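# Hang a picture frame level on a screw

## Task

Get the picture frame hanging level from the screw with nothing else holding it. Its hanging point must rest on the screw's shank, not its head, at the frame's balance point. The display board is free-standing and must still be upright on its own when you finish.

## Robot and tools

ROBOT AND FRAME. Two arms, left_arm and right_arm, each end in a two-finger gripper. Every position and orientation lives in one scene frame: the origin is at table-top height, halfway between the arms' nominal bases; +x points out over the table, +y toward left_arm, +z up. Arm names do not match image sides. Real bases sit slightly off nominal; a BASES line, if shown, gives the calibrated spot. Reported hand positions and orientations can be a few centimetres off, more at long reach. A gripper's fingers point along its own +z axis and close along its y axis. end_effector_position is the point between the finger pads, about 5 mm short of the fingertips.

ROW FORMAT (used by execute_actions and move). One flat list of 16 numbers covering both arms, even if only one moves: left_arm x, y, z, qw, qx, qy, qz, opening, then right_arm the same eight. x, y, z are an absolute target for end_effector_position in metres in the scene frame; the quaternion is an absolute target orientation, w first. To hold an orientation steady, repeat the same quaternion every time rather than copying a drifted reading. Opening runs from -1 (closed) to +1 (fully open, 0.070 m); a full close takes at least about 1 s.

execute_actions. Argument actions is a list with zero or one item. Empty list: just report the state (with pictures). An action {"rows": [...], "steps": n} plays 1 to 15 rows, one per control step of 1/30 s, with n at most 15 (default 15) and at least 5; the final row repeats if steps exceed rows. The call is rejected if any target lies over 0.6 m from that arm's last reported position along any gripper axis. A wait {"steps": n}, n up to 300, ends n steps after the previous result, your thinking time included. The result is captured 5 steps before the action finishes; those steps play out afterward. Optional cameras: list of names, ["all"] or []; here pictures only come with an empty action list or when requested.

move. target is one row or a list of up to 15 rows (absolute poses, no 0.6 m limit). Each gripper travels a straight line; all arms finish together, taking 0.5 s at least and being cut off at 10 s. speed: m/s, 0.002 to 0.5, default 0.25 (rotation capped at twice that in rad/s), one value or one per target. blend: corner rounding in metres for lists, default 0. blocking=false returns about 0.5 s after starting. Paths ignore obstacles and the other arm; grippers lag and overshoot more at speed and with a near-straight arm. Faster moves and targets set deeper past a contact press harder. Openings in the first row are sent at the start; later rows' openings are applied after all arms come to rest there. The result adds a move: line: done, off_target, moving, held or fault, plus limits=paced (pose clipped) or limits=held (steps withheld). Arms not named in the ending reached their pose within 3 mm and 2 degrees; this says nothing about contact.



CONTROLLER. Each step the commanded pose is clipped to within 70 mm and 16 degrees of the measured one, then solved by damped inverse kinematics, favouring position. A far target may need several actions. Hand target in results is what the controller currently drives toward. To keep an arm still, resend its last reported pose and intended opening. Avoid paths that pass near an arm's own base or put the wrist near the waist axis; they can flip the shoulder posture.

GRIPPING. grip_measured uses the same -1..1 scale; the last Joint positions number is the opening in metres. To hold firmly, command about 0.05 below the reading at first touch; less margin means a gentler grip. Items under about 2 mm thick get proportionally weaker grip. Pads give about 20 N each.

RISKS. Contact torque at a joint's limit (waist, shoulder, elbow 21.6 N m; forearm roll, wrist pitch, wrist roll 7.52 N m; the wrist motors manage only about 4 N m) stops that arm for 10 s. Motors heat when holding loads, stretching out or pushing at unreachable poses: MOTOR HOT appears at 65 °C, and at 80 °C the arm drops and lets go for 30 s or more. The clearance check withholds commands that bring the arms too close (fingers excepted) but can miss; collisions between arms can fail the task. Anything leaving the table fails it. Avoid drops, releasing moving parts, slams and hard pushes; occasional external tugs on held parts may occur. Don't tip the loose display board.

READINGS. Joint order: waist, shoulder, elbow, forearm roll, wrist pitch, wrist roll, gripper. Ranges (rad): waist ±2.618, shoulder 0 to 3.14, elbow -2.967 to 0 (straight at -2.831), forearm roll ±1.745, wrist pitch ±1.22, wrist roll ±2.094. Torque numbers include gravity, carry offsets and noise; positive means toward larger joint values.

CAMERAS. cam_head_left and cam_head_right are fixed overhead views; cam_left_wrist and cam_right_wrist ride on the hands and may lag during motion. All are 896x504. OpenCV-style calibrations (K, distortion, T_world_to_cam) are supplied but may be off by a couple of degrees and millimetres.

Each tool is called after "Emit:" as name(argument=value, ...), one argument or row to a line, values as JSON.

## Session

Emit:
execute_actions(
  actions=[],
  cameras=["all"],
)

Emit:
zoom_image(
  camera="cam_head_left",
  region=[350, 0, 600, 190],
)

Emit:
zoom_image(
  camera="cam_head_right",
  region=[340, 0, 590, 190],
)

Scene clock: 0.00 s of 4500.00 s.
left_arm: end_effector_position=(+0.4202, +0.3387, +0.3327) grip_measured=+0.98 end_effector_quat_wxyz=(+0.569, -0.093, +0.773, -0.263) | right_arm: end_effector_position=(+0.0592, +0.1070, +0.2848) grip_measured=+0.98 end_effector_quat_wxyz=(-0.315, +0.854, -0.247, -0.332)
Joint positions: left_arm=[0.682 1.54 -1.063 -1.578 0.957 1.346 0.069] | right_arm=[1.098 1.584 -1.251 0.984 0.989 -1.935 0.069]
Joint torques (N m): no reading
Motor temperatures (°C): left_arm=[30 31 32 32 35 30] | right_arm=[29 30 33 34 38 31]
Hand target: left_arm +0.4202, +0.3387, +0.3327; +0.569, -0.093, +0.773, -0.263 | right_arm +0.0592, +0.1070, +0.2848; -0.315, +0.854, -0.247, -0.332
camera_calibration:
cam_left_wrist: T_world_to_cam=[[-0.138706, -0.855818, 0.498333, 0.185907], [-0.798703, -0.200837, -0.56722, 0.592892], [0.585521, -0.476697, -0.655687, 0.255288], [0, 0, 0, 1]] pos_world=[0.349855, 0.399872, 0.411046]
cam_right_wrist: T_world_to_cam=[[0.659874, 0.664269, 0.351161, -0.209506], [0.748517, -0.621891, -0.230161, 0.0814786], [0.0654945, 0.414727, -0.907586, 0.32858], [0, 0, 0, 1]] pos_world=[0.0557395, 0.0535684, 0.390538]

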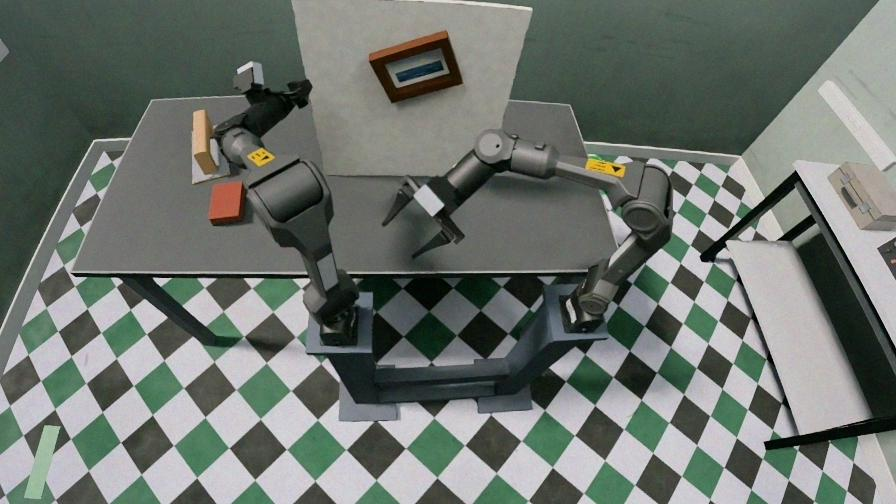

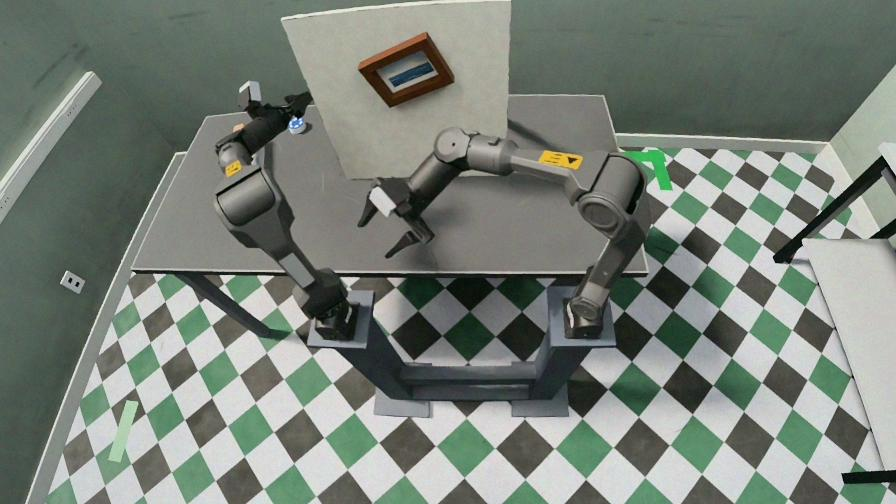

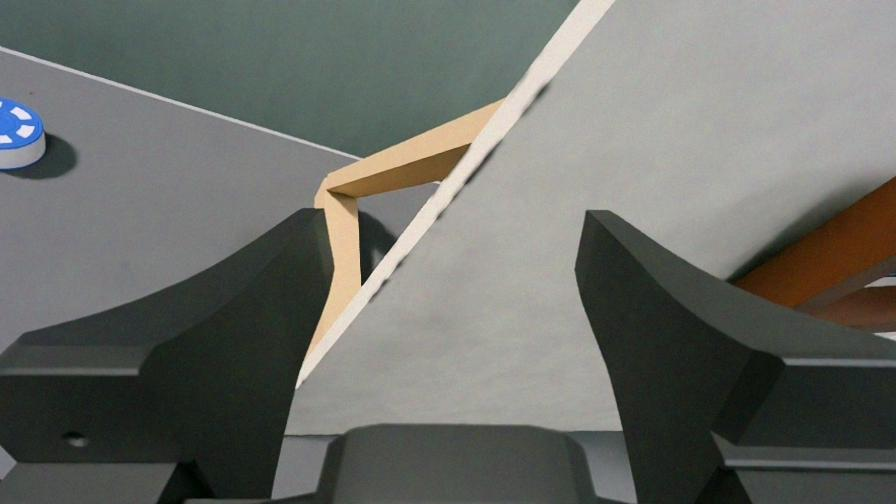

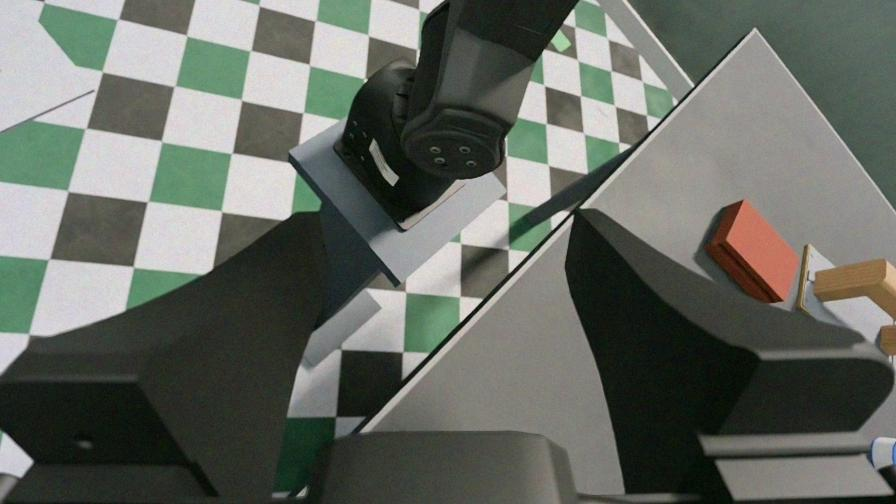

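Scaled by 2.016 from the camera's 896x504 image, which has a finer 1280x720 frame.

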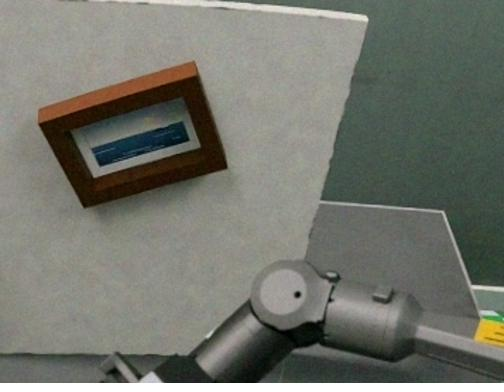

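Scaled by 2.016 from the camera's 896x504 image, which has a finer 1280x720 frame.

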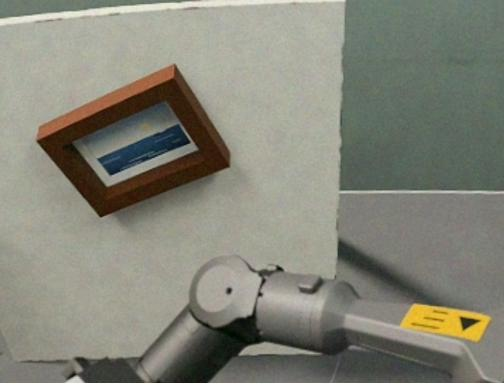

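Emit:
move(
  target=[0.395, 0.150, 0.362, 0.5279, -0.1002, 0.8286, -0.1573, 1, 0.356, -0.183, 0.285, -0.4485, 0.5579, -0.6922, -0.0913, 0.98],
  speed=0.35,
)

Emit:
zoom_image(
  camera="cam_head_left",
  region=[330, 10, 490, 125],
)

Emit:
zoom_image(
  camera="cam_head_right",
  region=[320, 10, 480, 125],
)

Scene clock: 9.80 s of 4500.00 s.
left_arm: end_effector_position=(+0.3950, +0.1499, +0.3626) grip_measured=+0.98 end_effector_quat_wxyz=(+0.528, -0.100, +0.828, -0.158) | right_arm: end_effector_position=(+0.3564, -0.1832, +0.2850) grip_measured=+0.98 end_effector_quat_wxyz=(+0.449, -0.557, +0.693, +0.091)
Joint positions: left_arm=[-0.262 1.243 -1.061 0.287 0.322 -0.722 0.069] | right_arm=[-0.055 1.371 -1.028 0.983 0.926 -1.901 0.069]
Joint torques (N m): left_arm=[-0.53 -3.4 -3.22 0.06 -1.07 0] | right_arm=[0.69 -5.02 -3.58 0.61 0.02 -0.08]
Motor temperatures (°C): left_arm=[30 31 32 32 35 29] | right_arm=[29 30 33 34 38 31]
Hand target: left_arm +0.3950, +0.1500, +0.3620; +0.528, -0.100, +0.829, -0.157 | right_arm +0.3560, -0.1830, +0.2850; +0.449, -0.558, +0.692, +0.091
Off the commanded pose: left_arm 0.001 m, 0 deg | right_arm 0.000 m, 0 deg.
Kept back: nothing.
move: done
camera_calibration:
cam_left_wrist: T_world_to_cam=[[0.0157765, -0.937188, 0.348467, 0.0115004], [-0.857042, -0.192182, -0.478064, 0.541233], [0.515005, -0.291109, -0.806242, 0.25429], [0, 0, 0, 1]] pos_world=[0.332717, 0.188819, 0.459756]
cam_right_wrist: T_world_to_cam=[[0.849083, -0.394432, 0.351399, -0.474347], [-0.329368, -0.915356, -0.231602, 0.00935629], [0.413006, 0.0809102, -0.907127, 0.244521], [0, 0, 0, 1]] pos_world=[0.304853, -0.198318, 0.390664]

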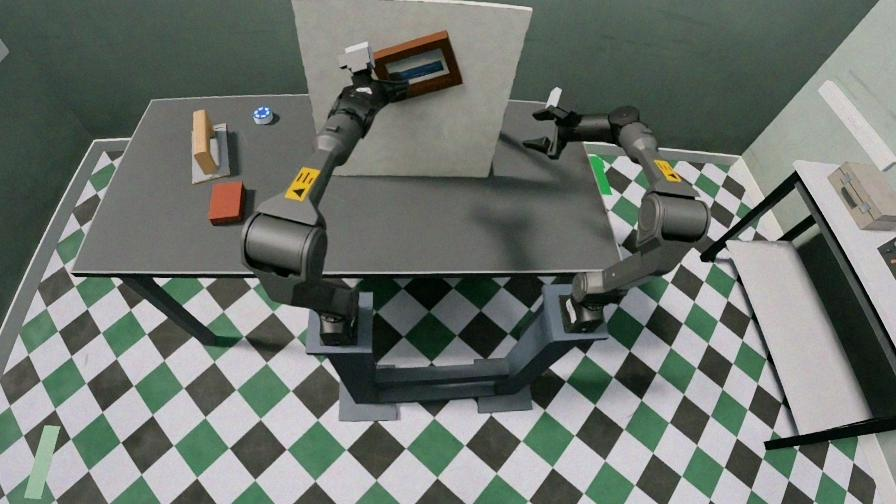

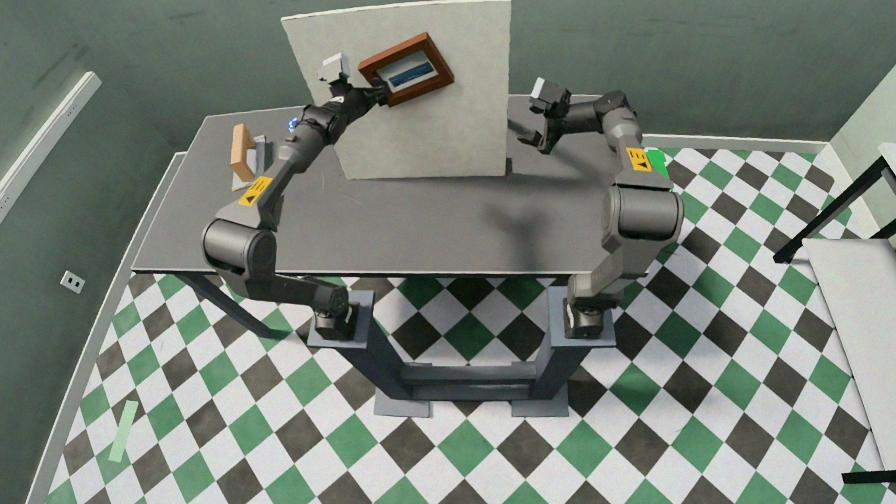

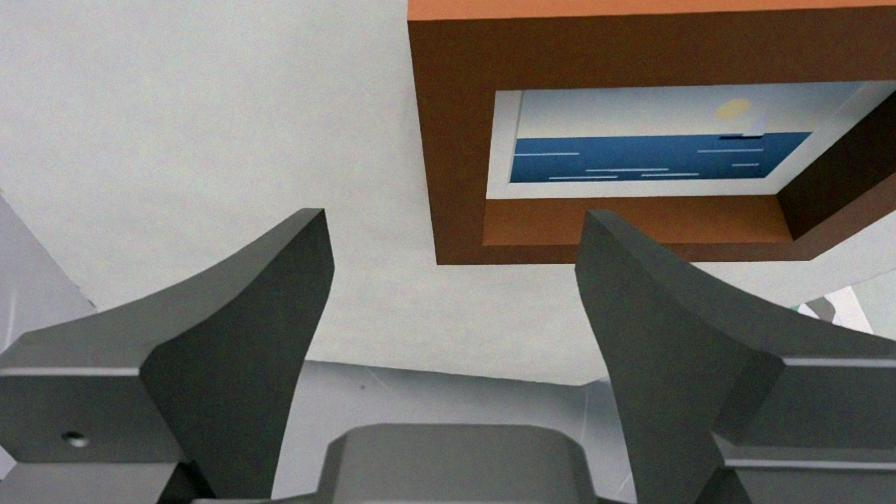

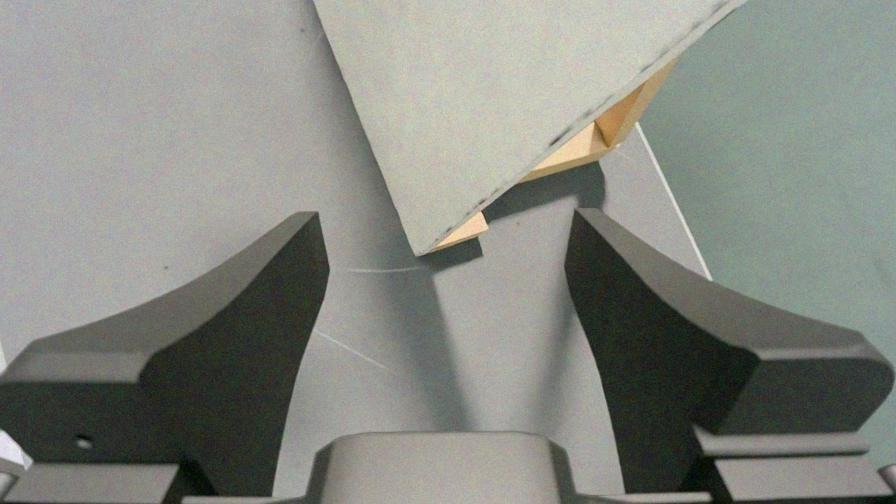

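Scaled by 3.150 from the camera's 896x504 image, which has a finer 1280x720 frame.

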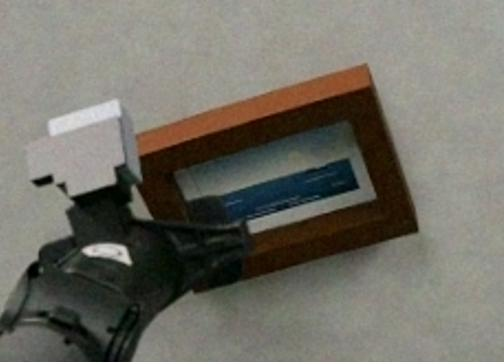

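Scaled by 3.150 from the camera's 896x504 image, which has a finer 1280x720 frame.

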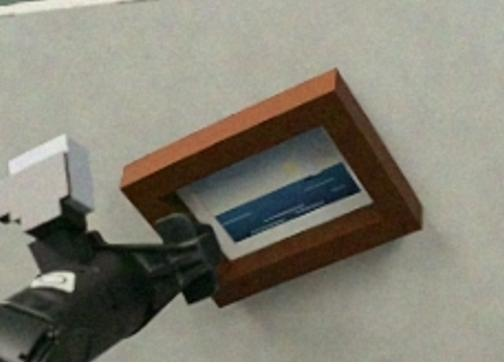

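Emit:
move(
  target=[0.444,0.143,0.345,0.5279,-0.1002,0.8286,-0.1573,1,0.356,-0.183,0.285,-0.4485,0.5579,-0.6922,-0.0913,0.98],
  speed=0.12,
)

Scene clock: 13.87 s of 4500.00 s.
left_arm: end_effector_position=(+0.4438, +0.1428, +0.3452) grip_measured=+0.98 end_effector_quat_wxyz=(+0.528, -0.100, +0.829, -0.157) | right_arm: end_effector_position=(+0.3564, -0.1832, +0.2850) grip_measured=+0.98 end_effector_quat_wxyz=(+0.449, -0.557, +0.693, +0.091)
Joint positions: left_arm=[-0.237 1.421 -1.15 0.297 0.231 -0.727 0.069] | right_arm=[-0.055 1.371 -1.028 0.983 0.926 -1.901 0.069]
Joint torques (N m): left_arm=[0.81 -4.15 -3.96 0.15 -1.74 -0.27] | right_arm=[0.66 -4.94 -3.58 0.62 0 -0.06]
Motor temperatures (°C): left_arm=[30 31 32 32 35 29] | right_arm=[29 30 33 34 38 31]
Hand target: left_arm +0.4440, +0.1430, +0.3450; +0.528, -0.100, +0.829, -0.157 | right_arm +0.3560, -0.1830, +0.2850; +0.449, -0.558, +0.692, +0.091
Off the commanded pose: left_arm 0.000 m, 0 deg | right_arm 0.000 m, 0 deg.
Kept back: nothing.
move: done
camera_calibration:
cam_left_wrist: T_world_to_cam=[[0.0155816, -0.937653, 0.347225, 0.0106885], [-0.857636, -0.191057, -0.477449, 0.573299], [0.514022, -0.290353, -0.807141, 0.213723], [0, 0, 0, 1]] pos_world=[0.381657, 0.18161, 0.442515]
cam_right_wrist: T_world_to_cam=[[0.849083, -0.394432, 0.351399, -0.474347], [-0.329368, -0.915356, -0.231602, 0.00935629], [0.413006, 0.0809102, -0.907127, 0.244521], [0, 0, 0, 1]] pos_world=[0.304853, -0.198318, 0.390664]

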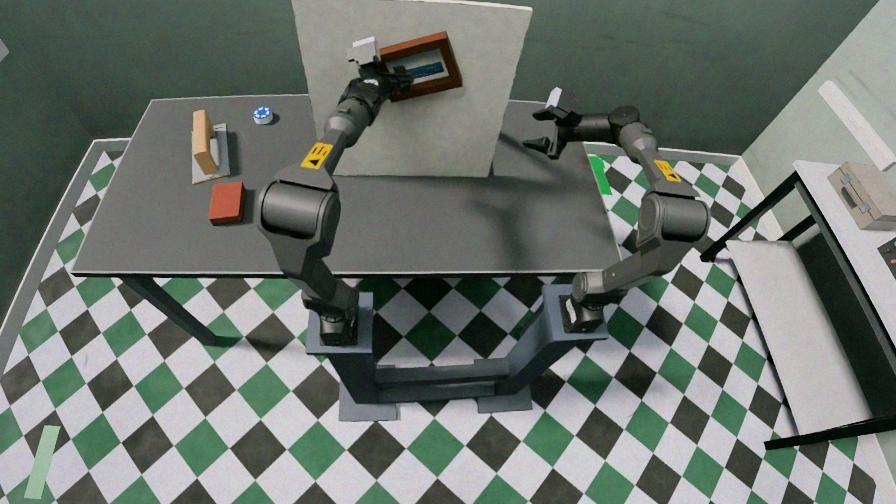

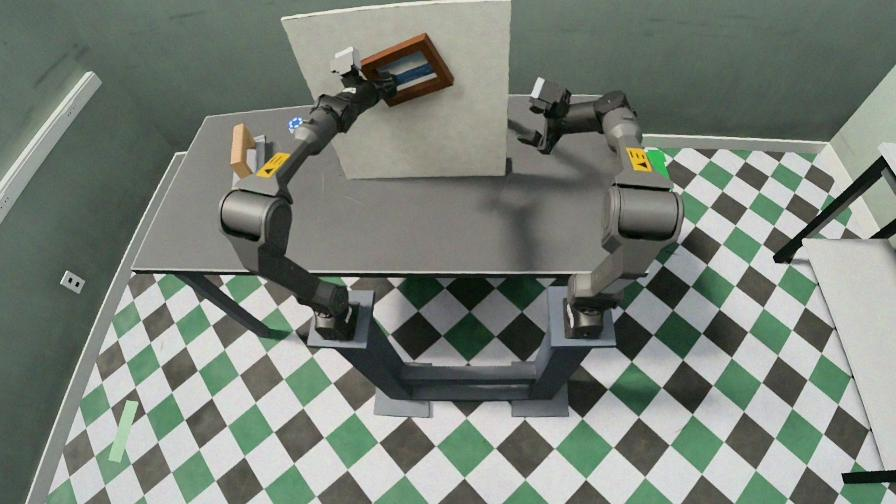

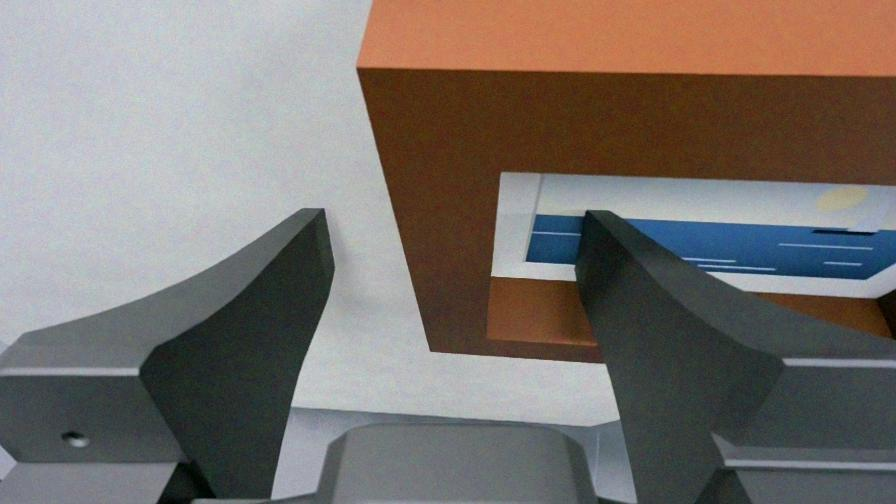

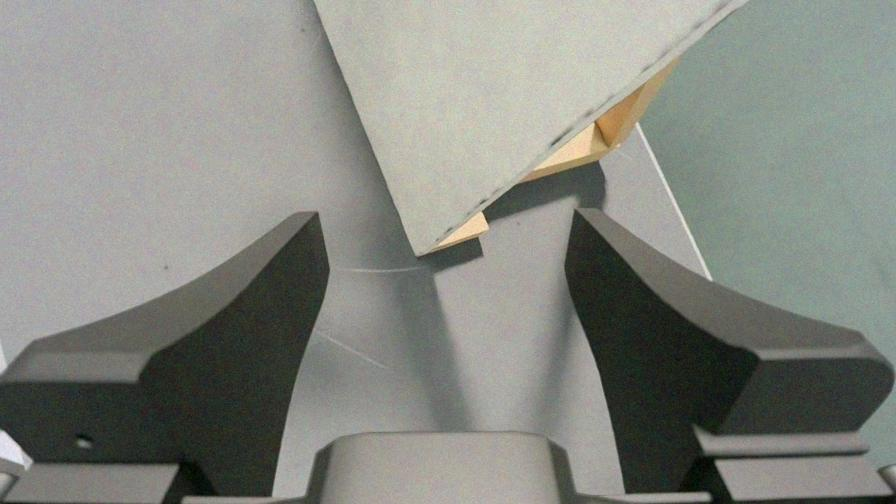

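Emit:
move(
  target=[0.446,0.143,0.346,0.5279,-0.1002,0.8286,-0.1573,-0.45,0.356,-0.183,0.285,-0.4485,0.5579,-0.6922,-0.0913,0.98],
  speed=0.1,
)

Scene clock: 15.00 s of 4500.00 s.
left_arm: end_effector_position=(+0.4464, +0.1450, +0.3434) grip_measured=-0.41 end_effector_quat_wxyz=(+0.525, -0.102, +0.831, -0.155) | right_arm: end_effector_position=(+0.3564, -0.1832, +0.2850) grip_measured=+0.98 end_effector_quat_wxyz=(+0.449, -0.557, +0.693, +0.091)
Joint positions: left_arm=[-0.231 1.431 -1.159 0.285 0.238 -0.715 0.021] | right_arm=[-0.055 1.371 -1.028 0.983 0.926 -1.901 0.069]
Joint torques (N m): left_arm=[-1.35 -4.5 -5.19 0 -3.51 -0.22] | right_arm=[0.66 -4.92 -3.56 0.62 0 -0.05]
Motor temperatures (°C): left_arm=[30 31 32 32 35 29] | right_arm=[29 30 33 34 38 31]
Hand target: left_arm +0.4460, +0.1430, +0.3460; +0.528, -0.100, +0.829, -0.157 | right_arm +0.3560, -0.1830, +0.2850; +0.449, -0.558, +0.692, +0.091
Off the commanded pose: left_arm 0.003 m, 1 deg | right_arm 0.000 m, 0 deg.
Kept back: nothing.
move: done
camera_calibration:
cam_left_wrist: T_world_to_cam=[[0.0236929, -0.938207, 0.345263, 0.010432], [-0.860362, -0.195019, -0.470898, 0.574613], [0.509132, -0.285894, -0.811818, 0.214692], [0, 0, 0, 1]] pos_world=[0.384821, 0.183227, 0.441273]
cam_right_wrist: T_world_to_cam=[[0.849083, -0.394432, 0.351399, -0.474347], [-0.329368, -0.915356, -0.231602, 0.00935629], [0.413006, 0.0809102, -0.907127, 0.244521], [0, 0, 0, 1]] pos_world=[0.304853, -0.198318, 0.390664]

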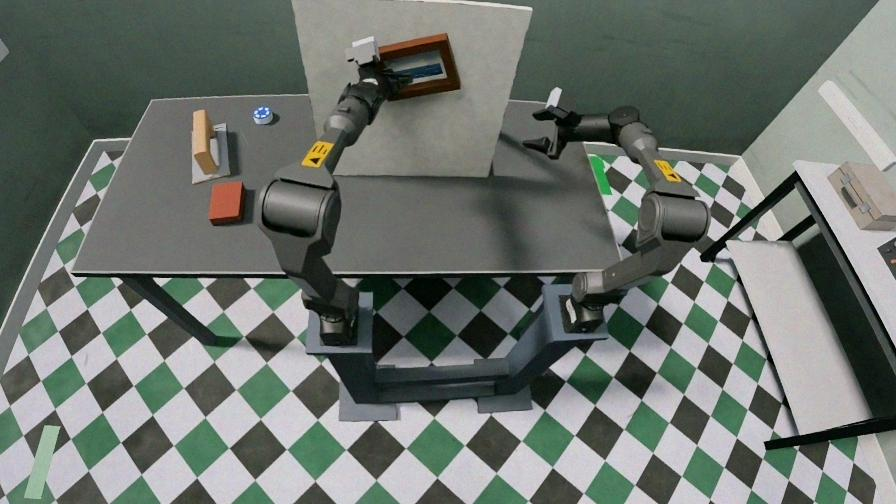

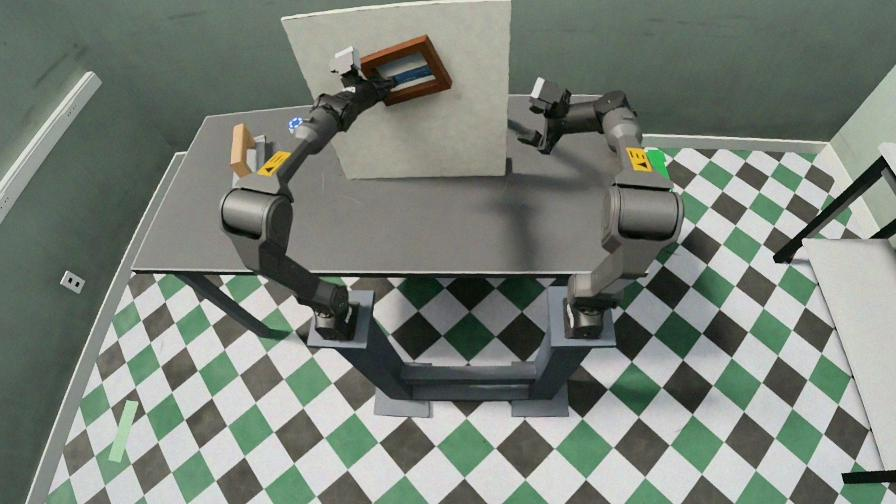

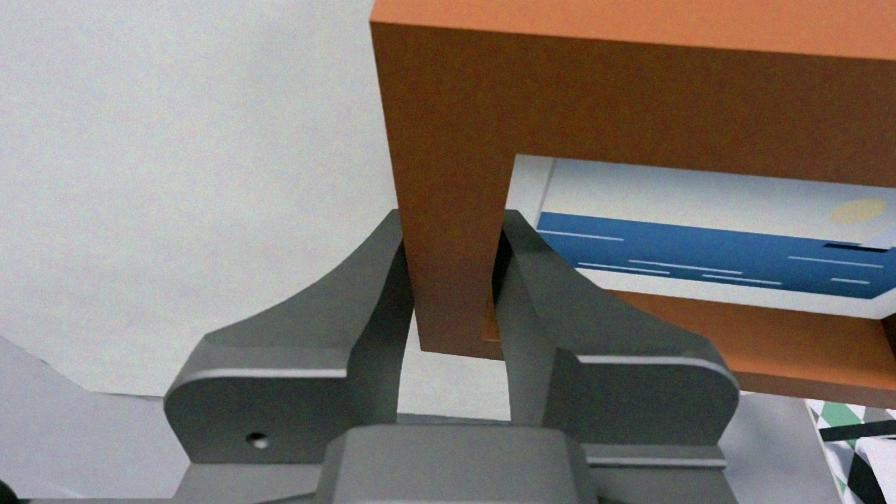

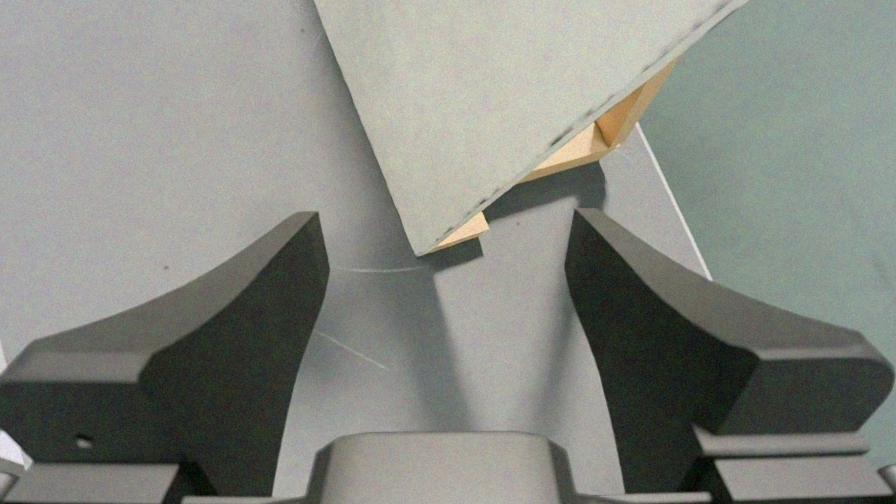

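Emit:
move(
  target=[
    [0.446,0.149,0.381,0.5373,0,0.8434,0,-0.5,0.356,-0.183,0.285,-0.4485,0.5579,-0.6922,-0.0913,0.98],
  ],
  speed=0.12,
)

Scene clock: 17.90 s of 4500.00 s.
left_arm: end_effector_position=(+0.4459, +0.1491, +0.3810) grip_measured=-0.41 end_effector_quat_wxyz=(+0.537, +0.000, +0.844, +0.001) | right_arm: end_effector_position=(+0.3564, -0.1832, +0.2850) grip_measured=+0.98 end_effector_quat_wxyz=(+0.449, -0.557, +0.693, +0.091)
Joint positions: left_arm=[-0.343 1.455 -1.354 0.646 0.541 -0.725 0.021] | right_arm=[-0.055 1.371 -1.028 0.983 0.926 -1.901 0.069]
Joint torques (N m): left_arm=[1.01 -3.88 -6.19 0.53 -3.56 -0.48] | right_arm=[0.72 -4.89 -3.59 0.64 -0.01 -0.04]
Motor temperatures (°C): left_arm=[30 31 32 32 36 29] | right_arm=[29 30 33 34 38 31]
Hand target: left_arm +0.4460, +0.1490, +0.3810; +0.537, +0.000, +0.843, +0.000 | right_arm +0.3560, -0.1830, +0.2850; +0.449, -0.558, +0.692, +0.091
Off the commanded pose: left_arm 0.000 m, 0 deg | right_arm 0.000 m, 0 deg.
Kept back: nothing.
move: done
camera_calibration:
cam_left_wrist: T_world_to_cam=[[0.0166717, -0.999626, -0.021657, 0.153455], [-0.858073, -0.00318542, -0.513519, 0.579299], [0.513258, 0.0271445, -0.857805, 0.215621], [0, 0, 0, 1]] pos_world=[0.383853, 0.14939, 0.485765]
cam_right_wrist: T_world_to_cam=[[0.849083, -0.394432, 0.351399, -0.474347], [-0.329368, -0.915356, -0.231602, 0.00935629], [0.413006, 0.0809102, -0.907127, 0.244521], [0, 0, 0, 1]] pos_world=[0.304853, -0.198318, 0.390664]

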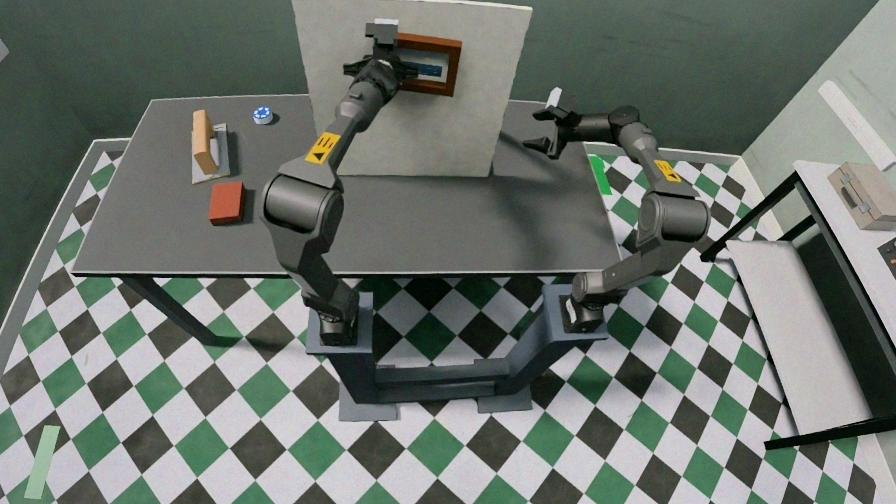

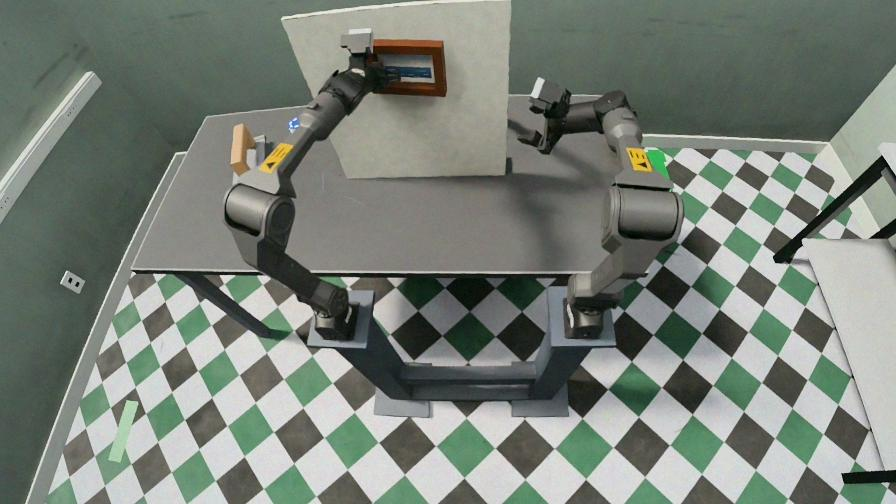

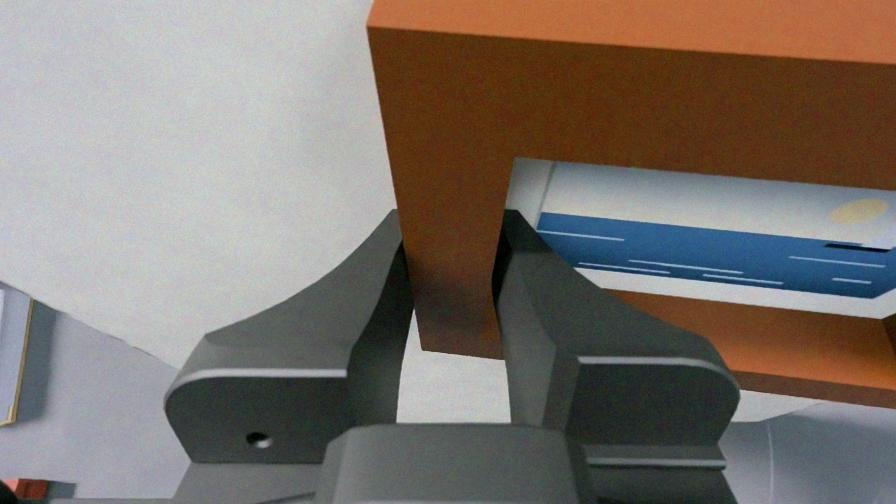

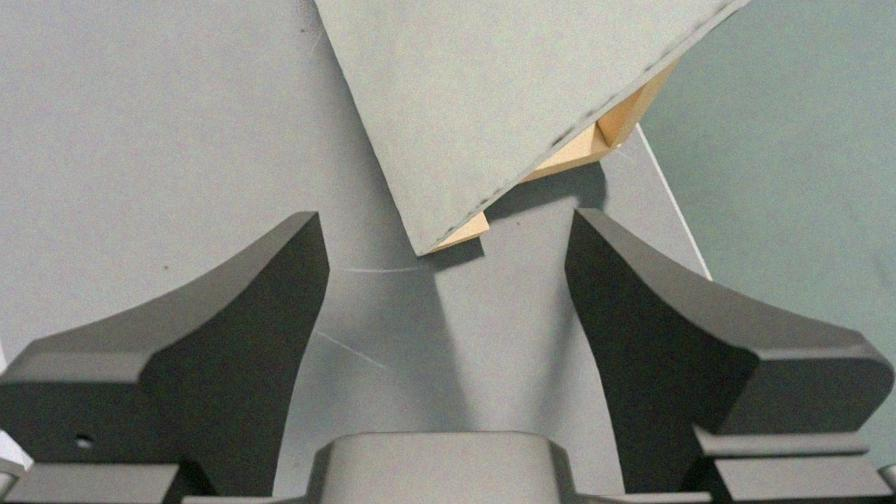

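Emit:
zoom_image(
  camera="cam_head_left",
  region=[280, 0, 560, 180],
)

Emit:
zoom_image(
  camera="cam_head_right",
  region=[280, 0, 540, 180],
)

Scaled by 1.800 from the camera's 896x504 image, which has a finer 1280x720 frame.

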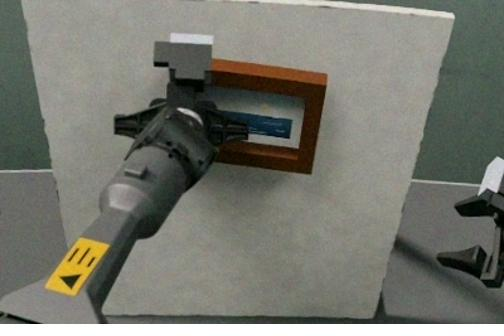

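Scaled by 1.938 from the camera's 896x504 image, which has a finer 1280x720 frame.

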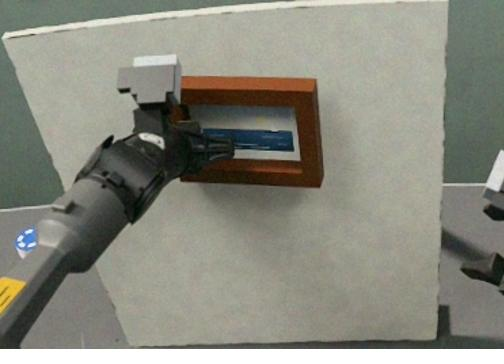

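Emit:
move(
  target=[
    [0.446,0.149,0.3752,0.5370,-0.0164,0.8430,-0.0258,-0.5,0.356,-0.183,0.285,-0.4485,0.5579,-0.6922,-0.0913,0.98],
  ],
  speed=0.06,
)

Emit:
zoom_image(
  camera="cam_head_left",
  region=[280, 0, 560, 180],
)

Emit:
zoom_image(
  camera="cam_head_right",
  region=[280, 0, 540, 180],
)

Scene clock: 23.63 s of 4500.00 s.
left_arm: end_effector_position=(+0.4460, +0.1489, +0.3754) grip_measured=-0.42 end_effector_quat_wxyz=(+0.537, -0.016, +0.843, -0.026) | right_arm: end_effector_position=(+0.3564, -0.1832, +0.2850) grip_measured=+0.98 end_effector_quat_wxyz=(+0.449, -0.557, +0.693, +0.091)
Joint positions: left_arm=[-0.321 1.447 -1.322 0.601 0.489 -0.741 0.02] | right_arm=[-0.055 1.371 -1.028 0.983 0.926 -1.901 0.069]
Joint torques (N m): left_arm=[1.26 -5.23 -3.63 0.42 -1.4 -0.26] | right_arm=[0.66 -4.83 -3.59 0.65 -0.04 0]
Motor temperatures (°C): left_arm=[30 31 32 32 36 30] | right_arm=[29 30 33 34 38 31]
Hand target: left_arm +0.4460, +0.1490, +0.3752; +0.537, -0.016, +0.843, -0.026 | right_arm +0.3560, -0.1830, +0.2850; +0.449, -0.558, +0.692, +0.091
Off the commanded pose: left_arm 0.000 m, 0 deg | right_arm 0.000 m, 0 deg.
Kept back: nothing.
move: done
camera_calibration:
cam_left_wrist: T_world_to_cam=[[0.0160186, -0.998991, 0.0419678, 0.129407], [-0.857411, -0.0353173, -0.513418, 0.580982], [0.514382, -0.0277594, -0.857112, 0.218216], [0, 0, 0, 1]] pos_world=[0.383821, 0.155853, 0.479891]
cam_right_wrist: T_world_to_cam=[[0.849083, -0.394432, 0.351399, -0.474347], [-0.329368, -0.915356, -0.231602, 0.00935629], [0.413006, 0.0809102, -0.907127, 0.244521], [0, 0, 0, 1]] pos_world=[0.304853, -0.198318, 0.390664]

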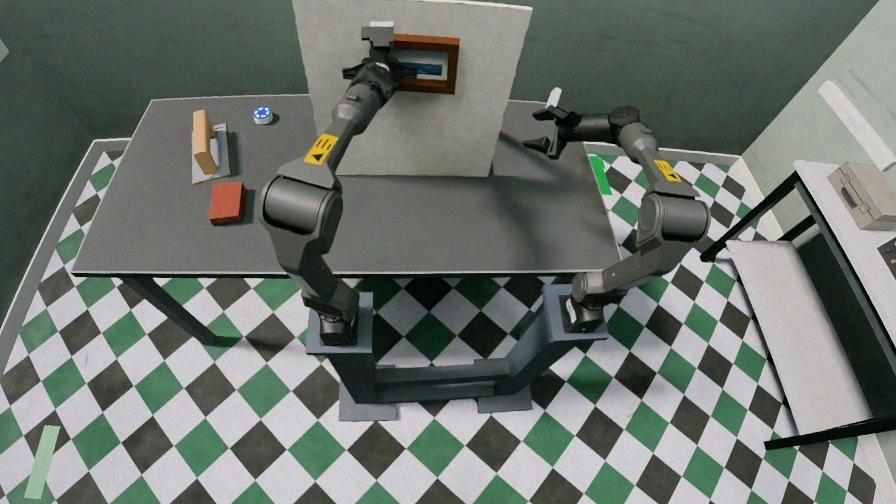

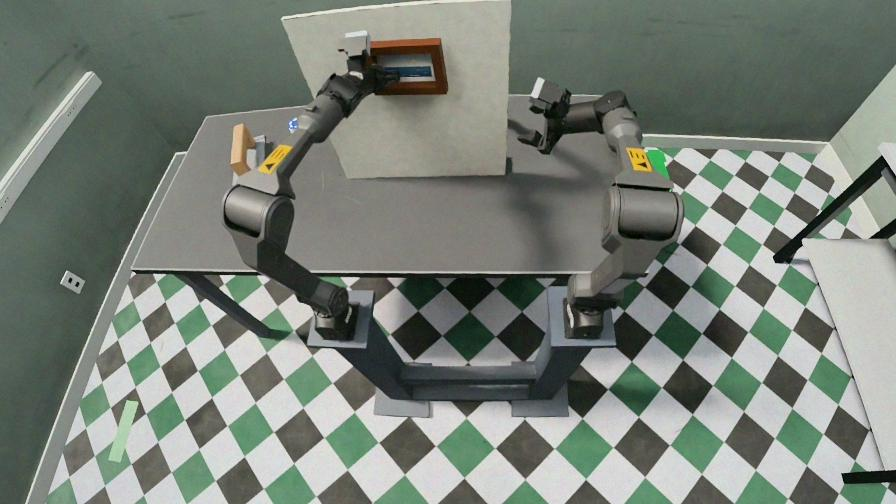

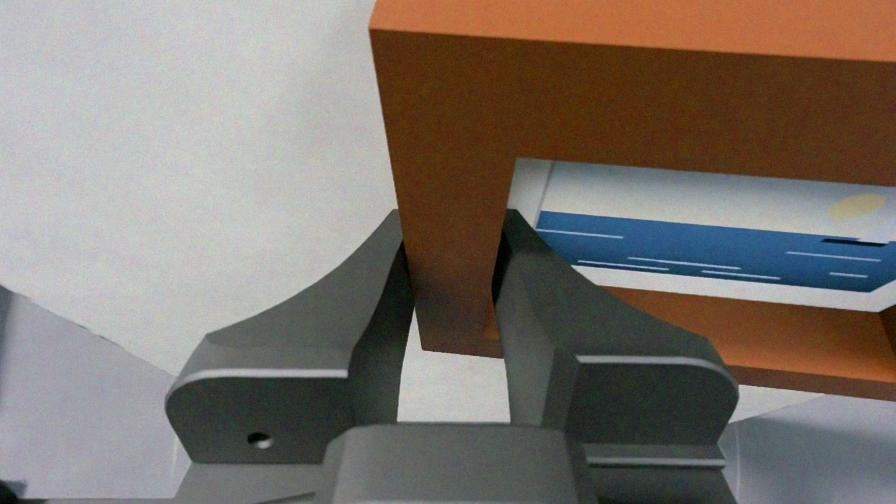

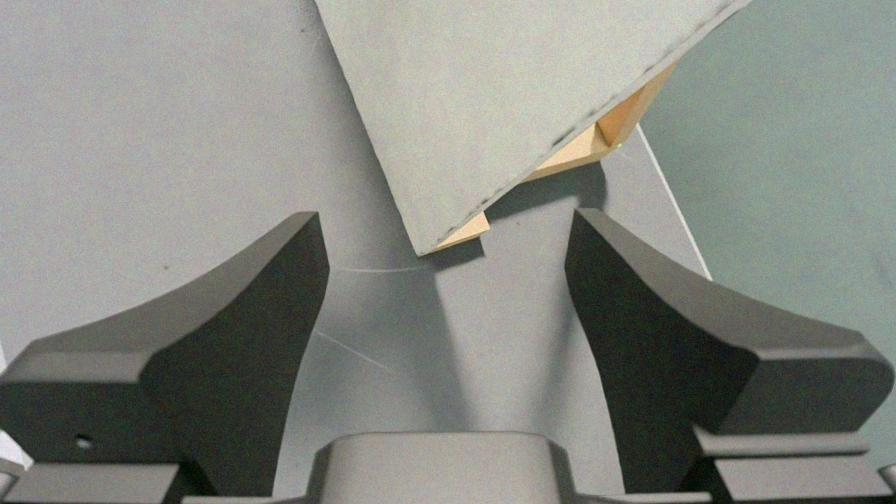

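Scaled by 1.800 from the camera's 896x504 image, which has a finer 1280x720 frame.

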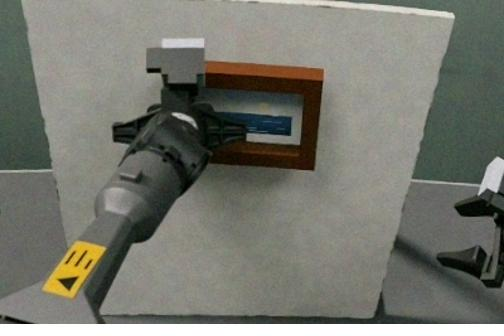

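Scaled by 1.938 from the camera's 896x504 image, which has a finer 1280x720 frame.

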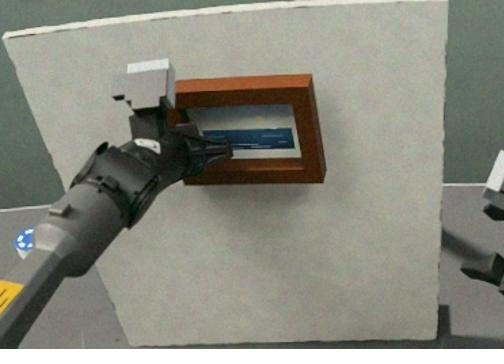

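Emit:
move(
  target=[
    [0.4421,0.1483,0.3766,0.5375,-0.0329,0.8426,-0.0029,-0.5,0.356,-0.183,0.285,-0.4485,0.5579,-0.6922,-0.0913,0.98],
  ],
  speed=0.06,
)

Emit:
zoom_image(
  camera="cam_head_left",
  region=[380, 20, 480, 110],
)

Emit:
zoom_image(
  camera="cam_head_right",
  region=[360, 20, 460, 110],
)

Scene clock: 25.77 s of 4500.00 s.
left_arm: end_effector_position=(+0.4423, +0.1485, +0.3760) grip_measured=-0.45 end_effector_quat_wxyz=(+0.537, -0.033, +0.843, -0.002) | right_arm: end_effector_position=(+0.3564, -0.1832, +0.2850) grip_measured=+0.98 end_effector_quat_wxyz=(+0.449, -0.557, +0.693, +0.091)
Joint positions: left_arm=[-0.375 1.452 -1.331 0.747 0.568 -0.891 0.019] | right_arm=[-0.055 1.371 -1.028 0.983 0.926 -1.901 0.069]
Joint torques (N m): left_arm=[0.01 -5.59 -4.98 0.17 -1.6 -0.18] | right_arm=[0.69 -4.82 -3.63 0.66 -0.04 0.01]
Motor temperatures (°C): left_arm=[30 31 32 32 36 29] | right_arm=[29 30 33 34 38 31]
Hand target: left_arm +0.4421, +0.1483, +0.3766; +0.538, -0.033, +0.843, -0.003 | right_arm +0.3560, -0.1830, +0.2850; +0.449, -0.558, +0.692, +0.091
Off the commanded pose: left_arm 0.001 m, 0 deg | right_arm 0.000 m, 0 deg.
Kept back: nothing.
move: done
camera_calibration:
cam_left_wrist: T_world_to_cam=[[0.0697684, -0.997372, 0.0195363, 0.113417], [-0.8558, -0.0699051, -0.512561, 0.582159], [0.51258, 0.0190414, -0.858428, 0.214939], [0, 0, 0, 1]] pos_world=[0.380126, 0.149722, 0.480686]
cam_right_wrist: T_world_to_cam=[[0.849083, -0.394432, 0.351399, -0.474347], [-0.329368, -0.915356, -0.231602, 0.00935629], [0.413006, 0.0809102, -0.907127, 0.244521], [0, 0, 0, 1]] pos_world=[0.304853, -0.198318, 0.390664]

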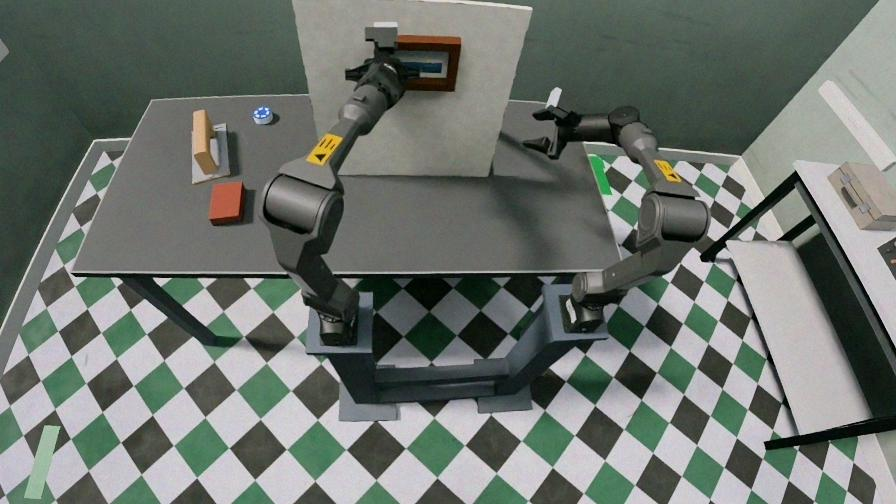

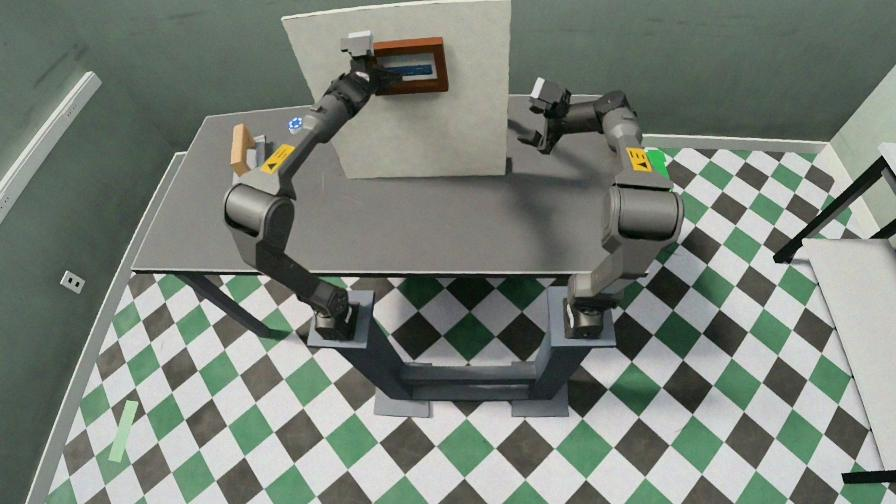

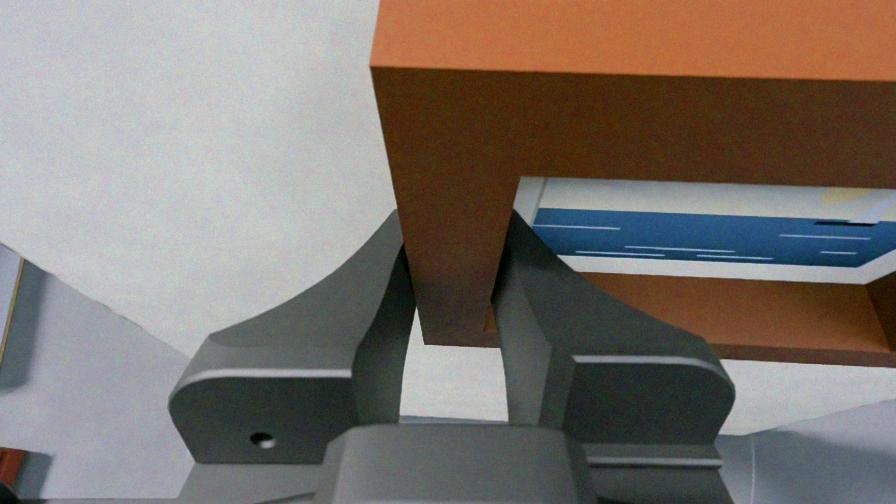

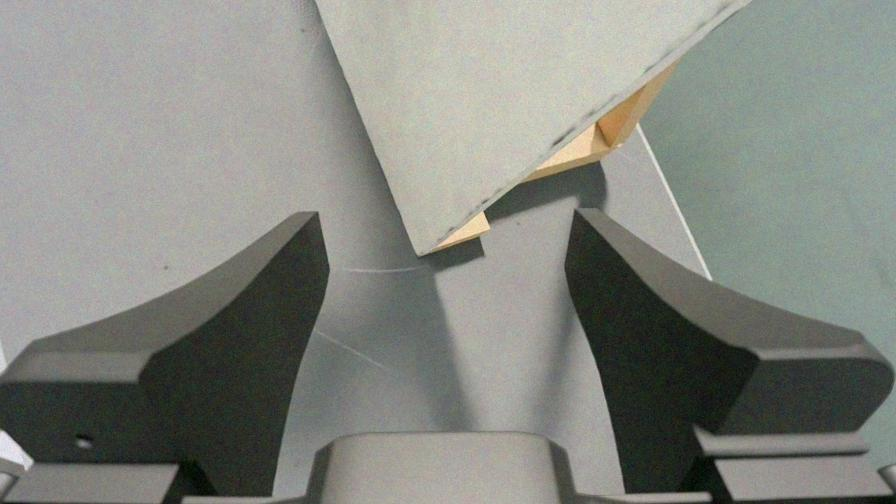

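Scaled by 5.040 from the camera's 896x504 image, which has a finer 1280x720 frame.

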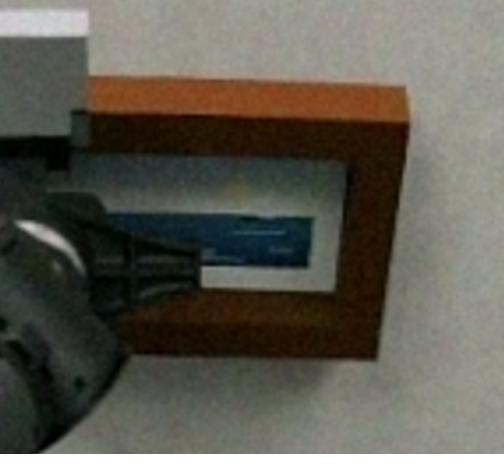

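Scaled by 5.040 from the camera's 896x504 image, which has a finer 1280x720 frame.

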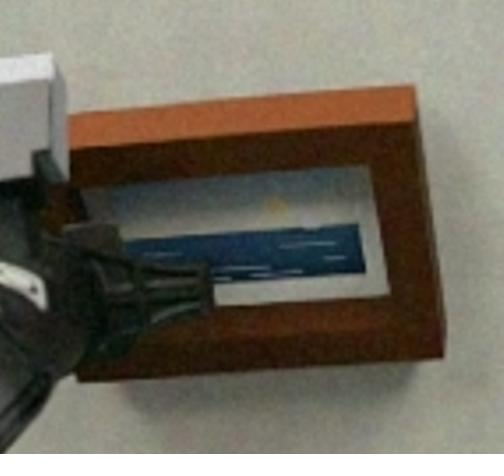

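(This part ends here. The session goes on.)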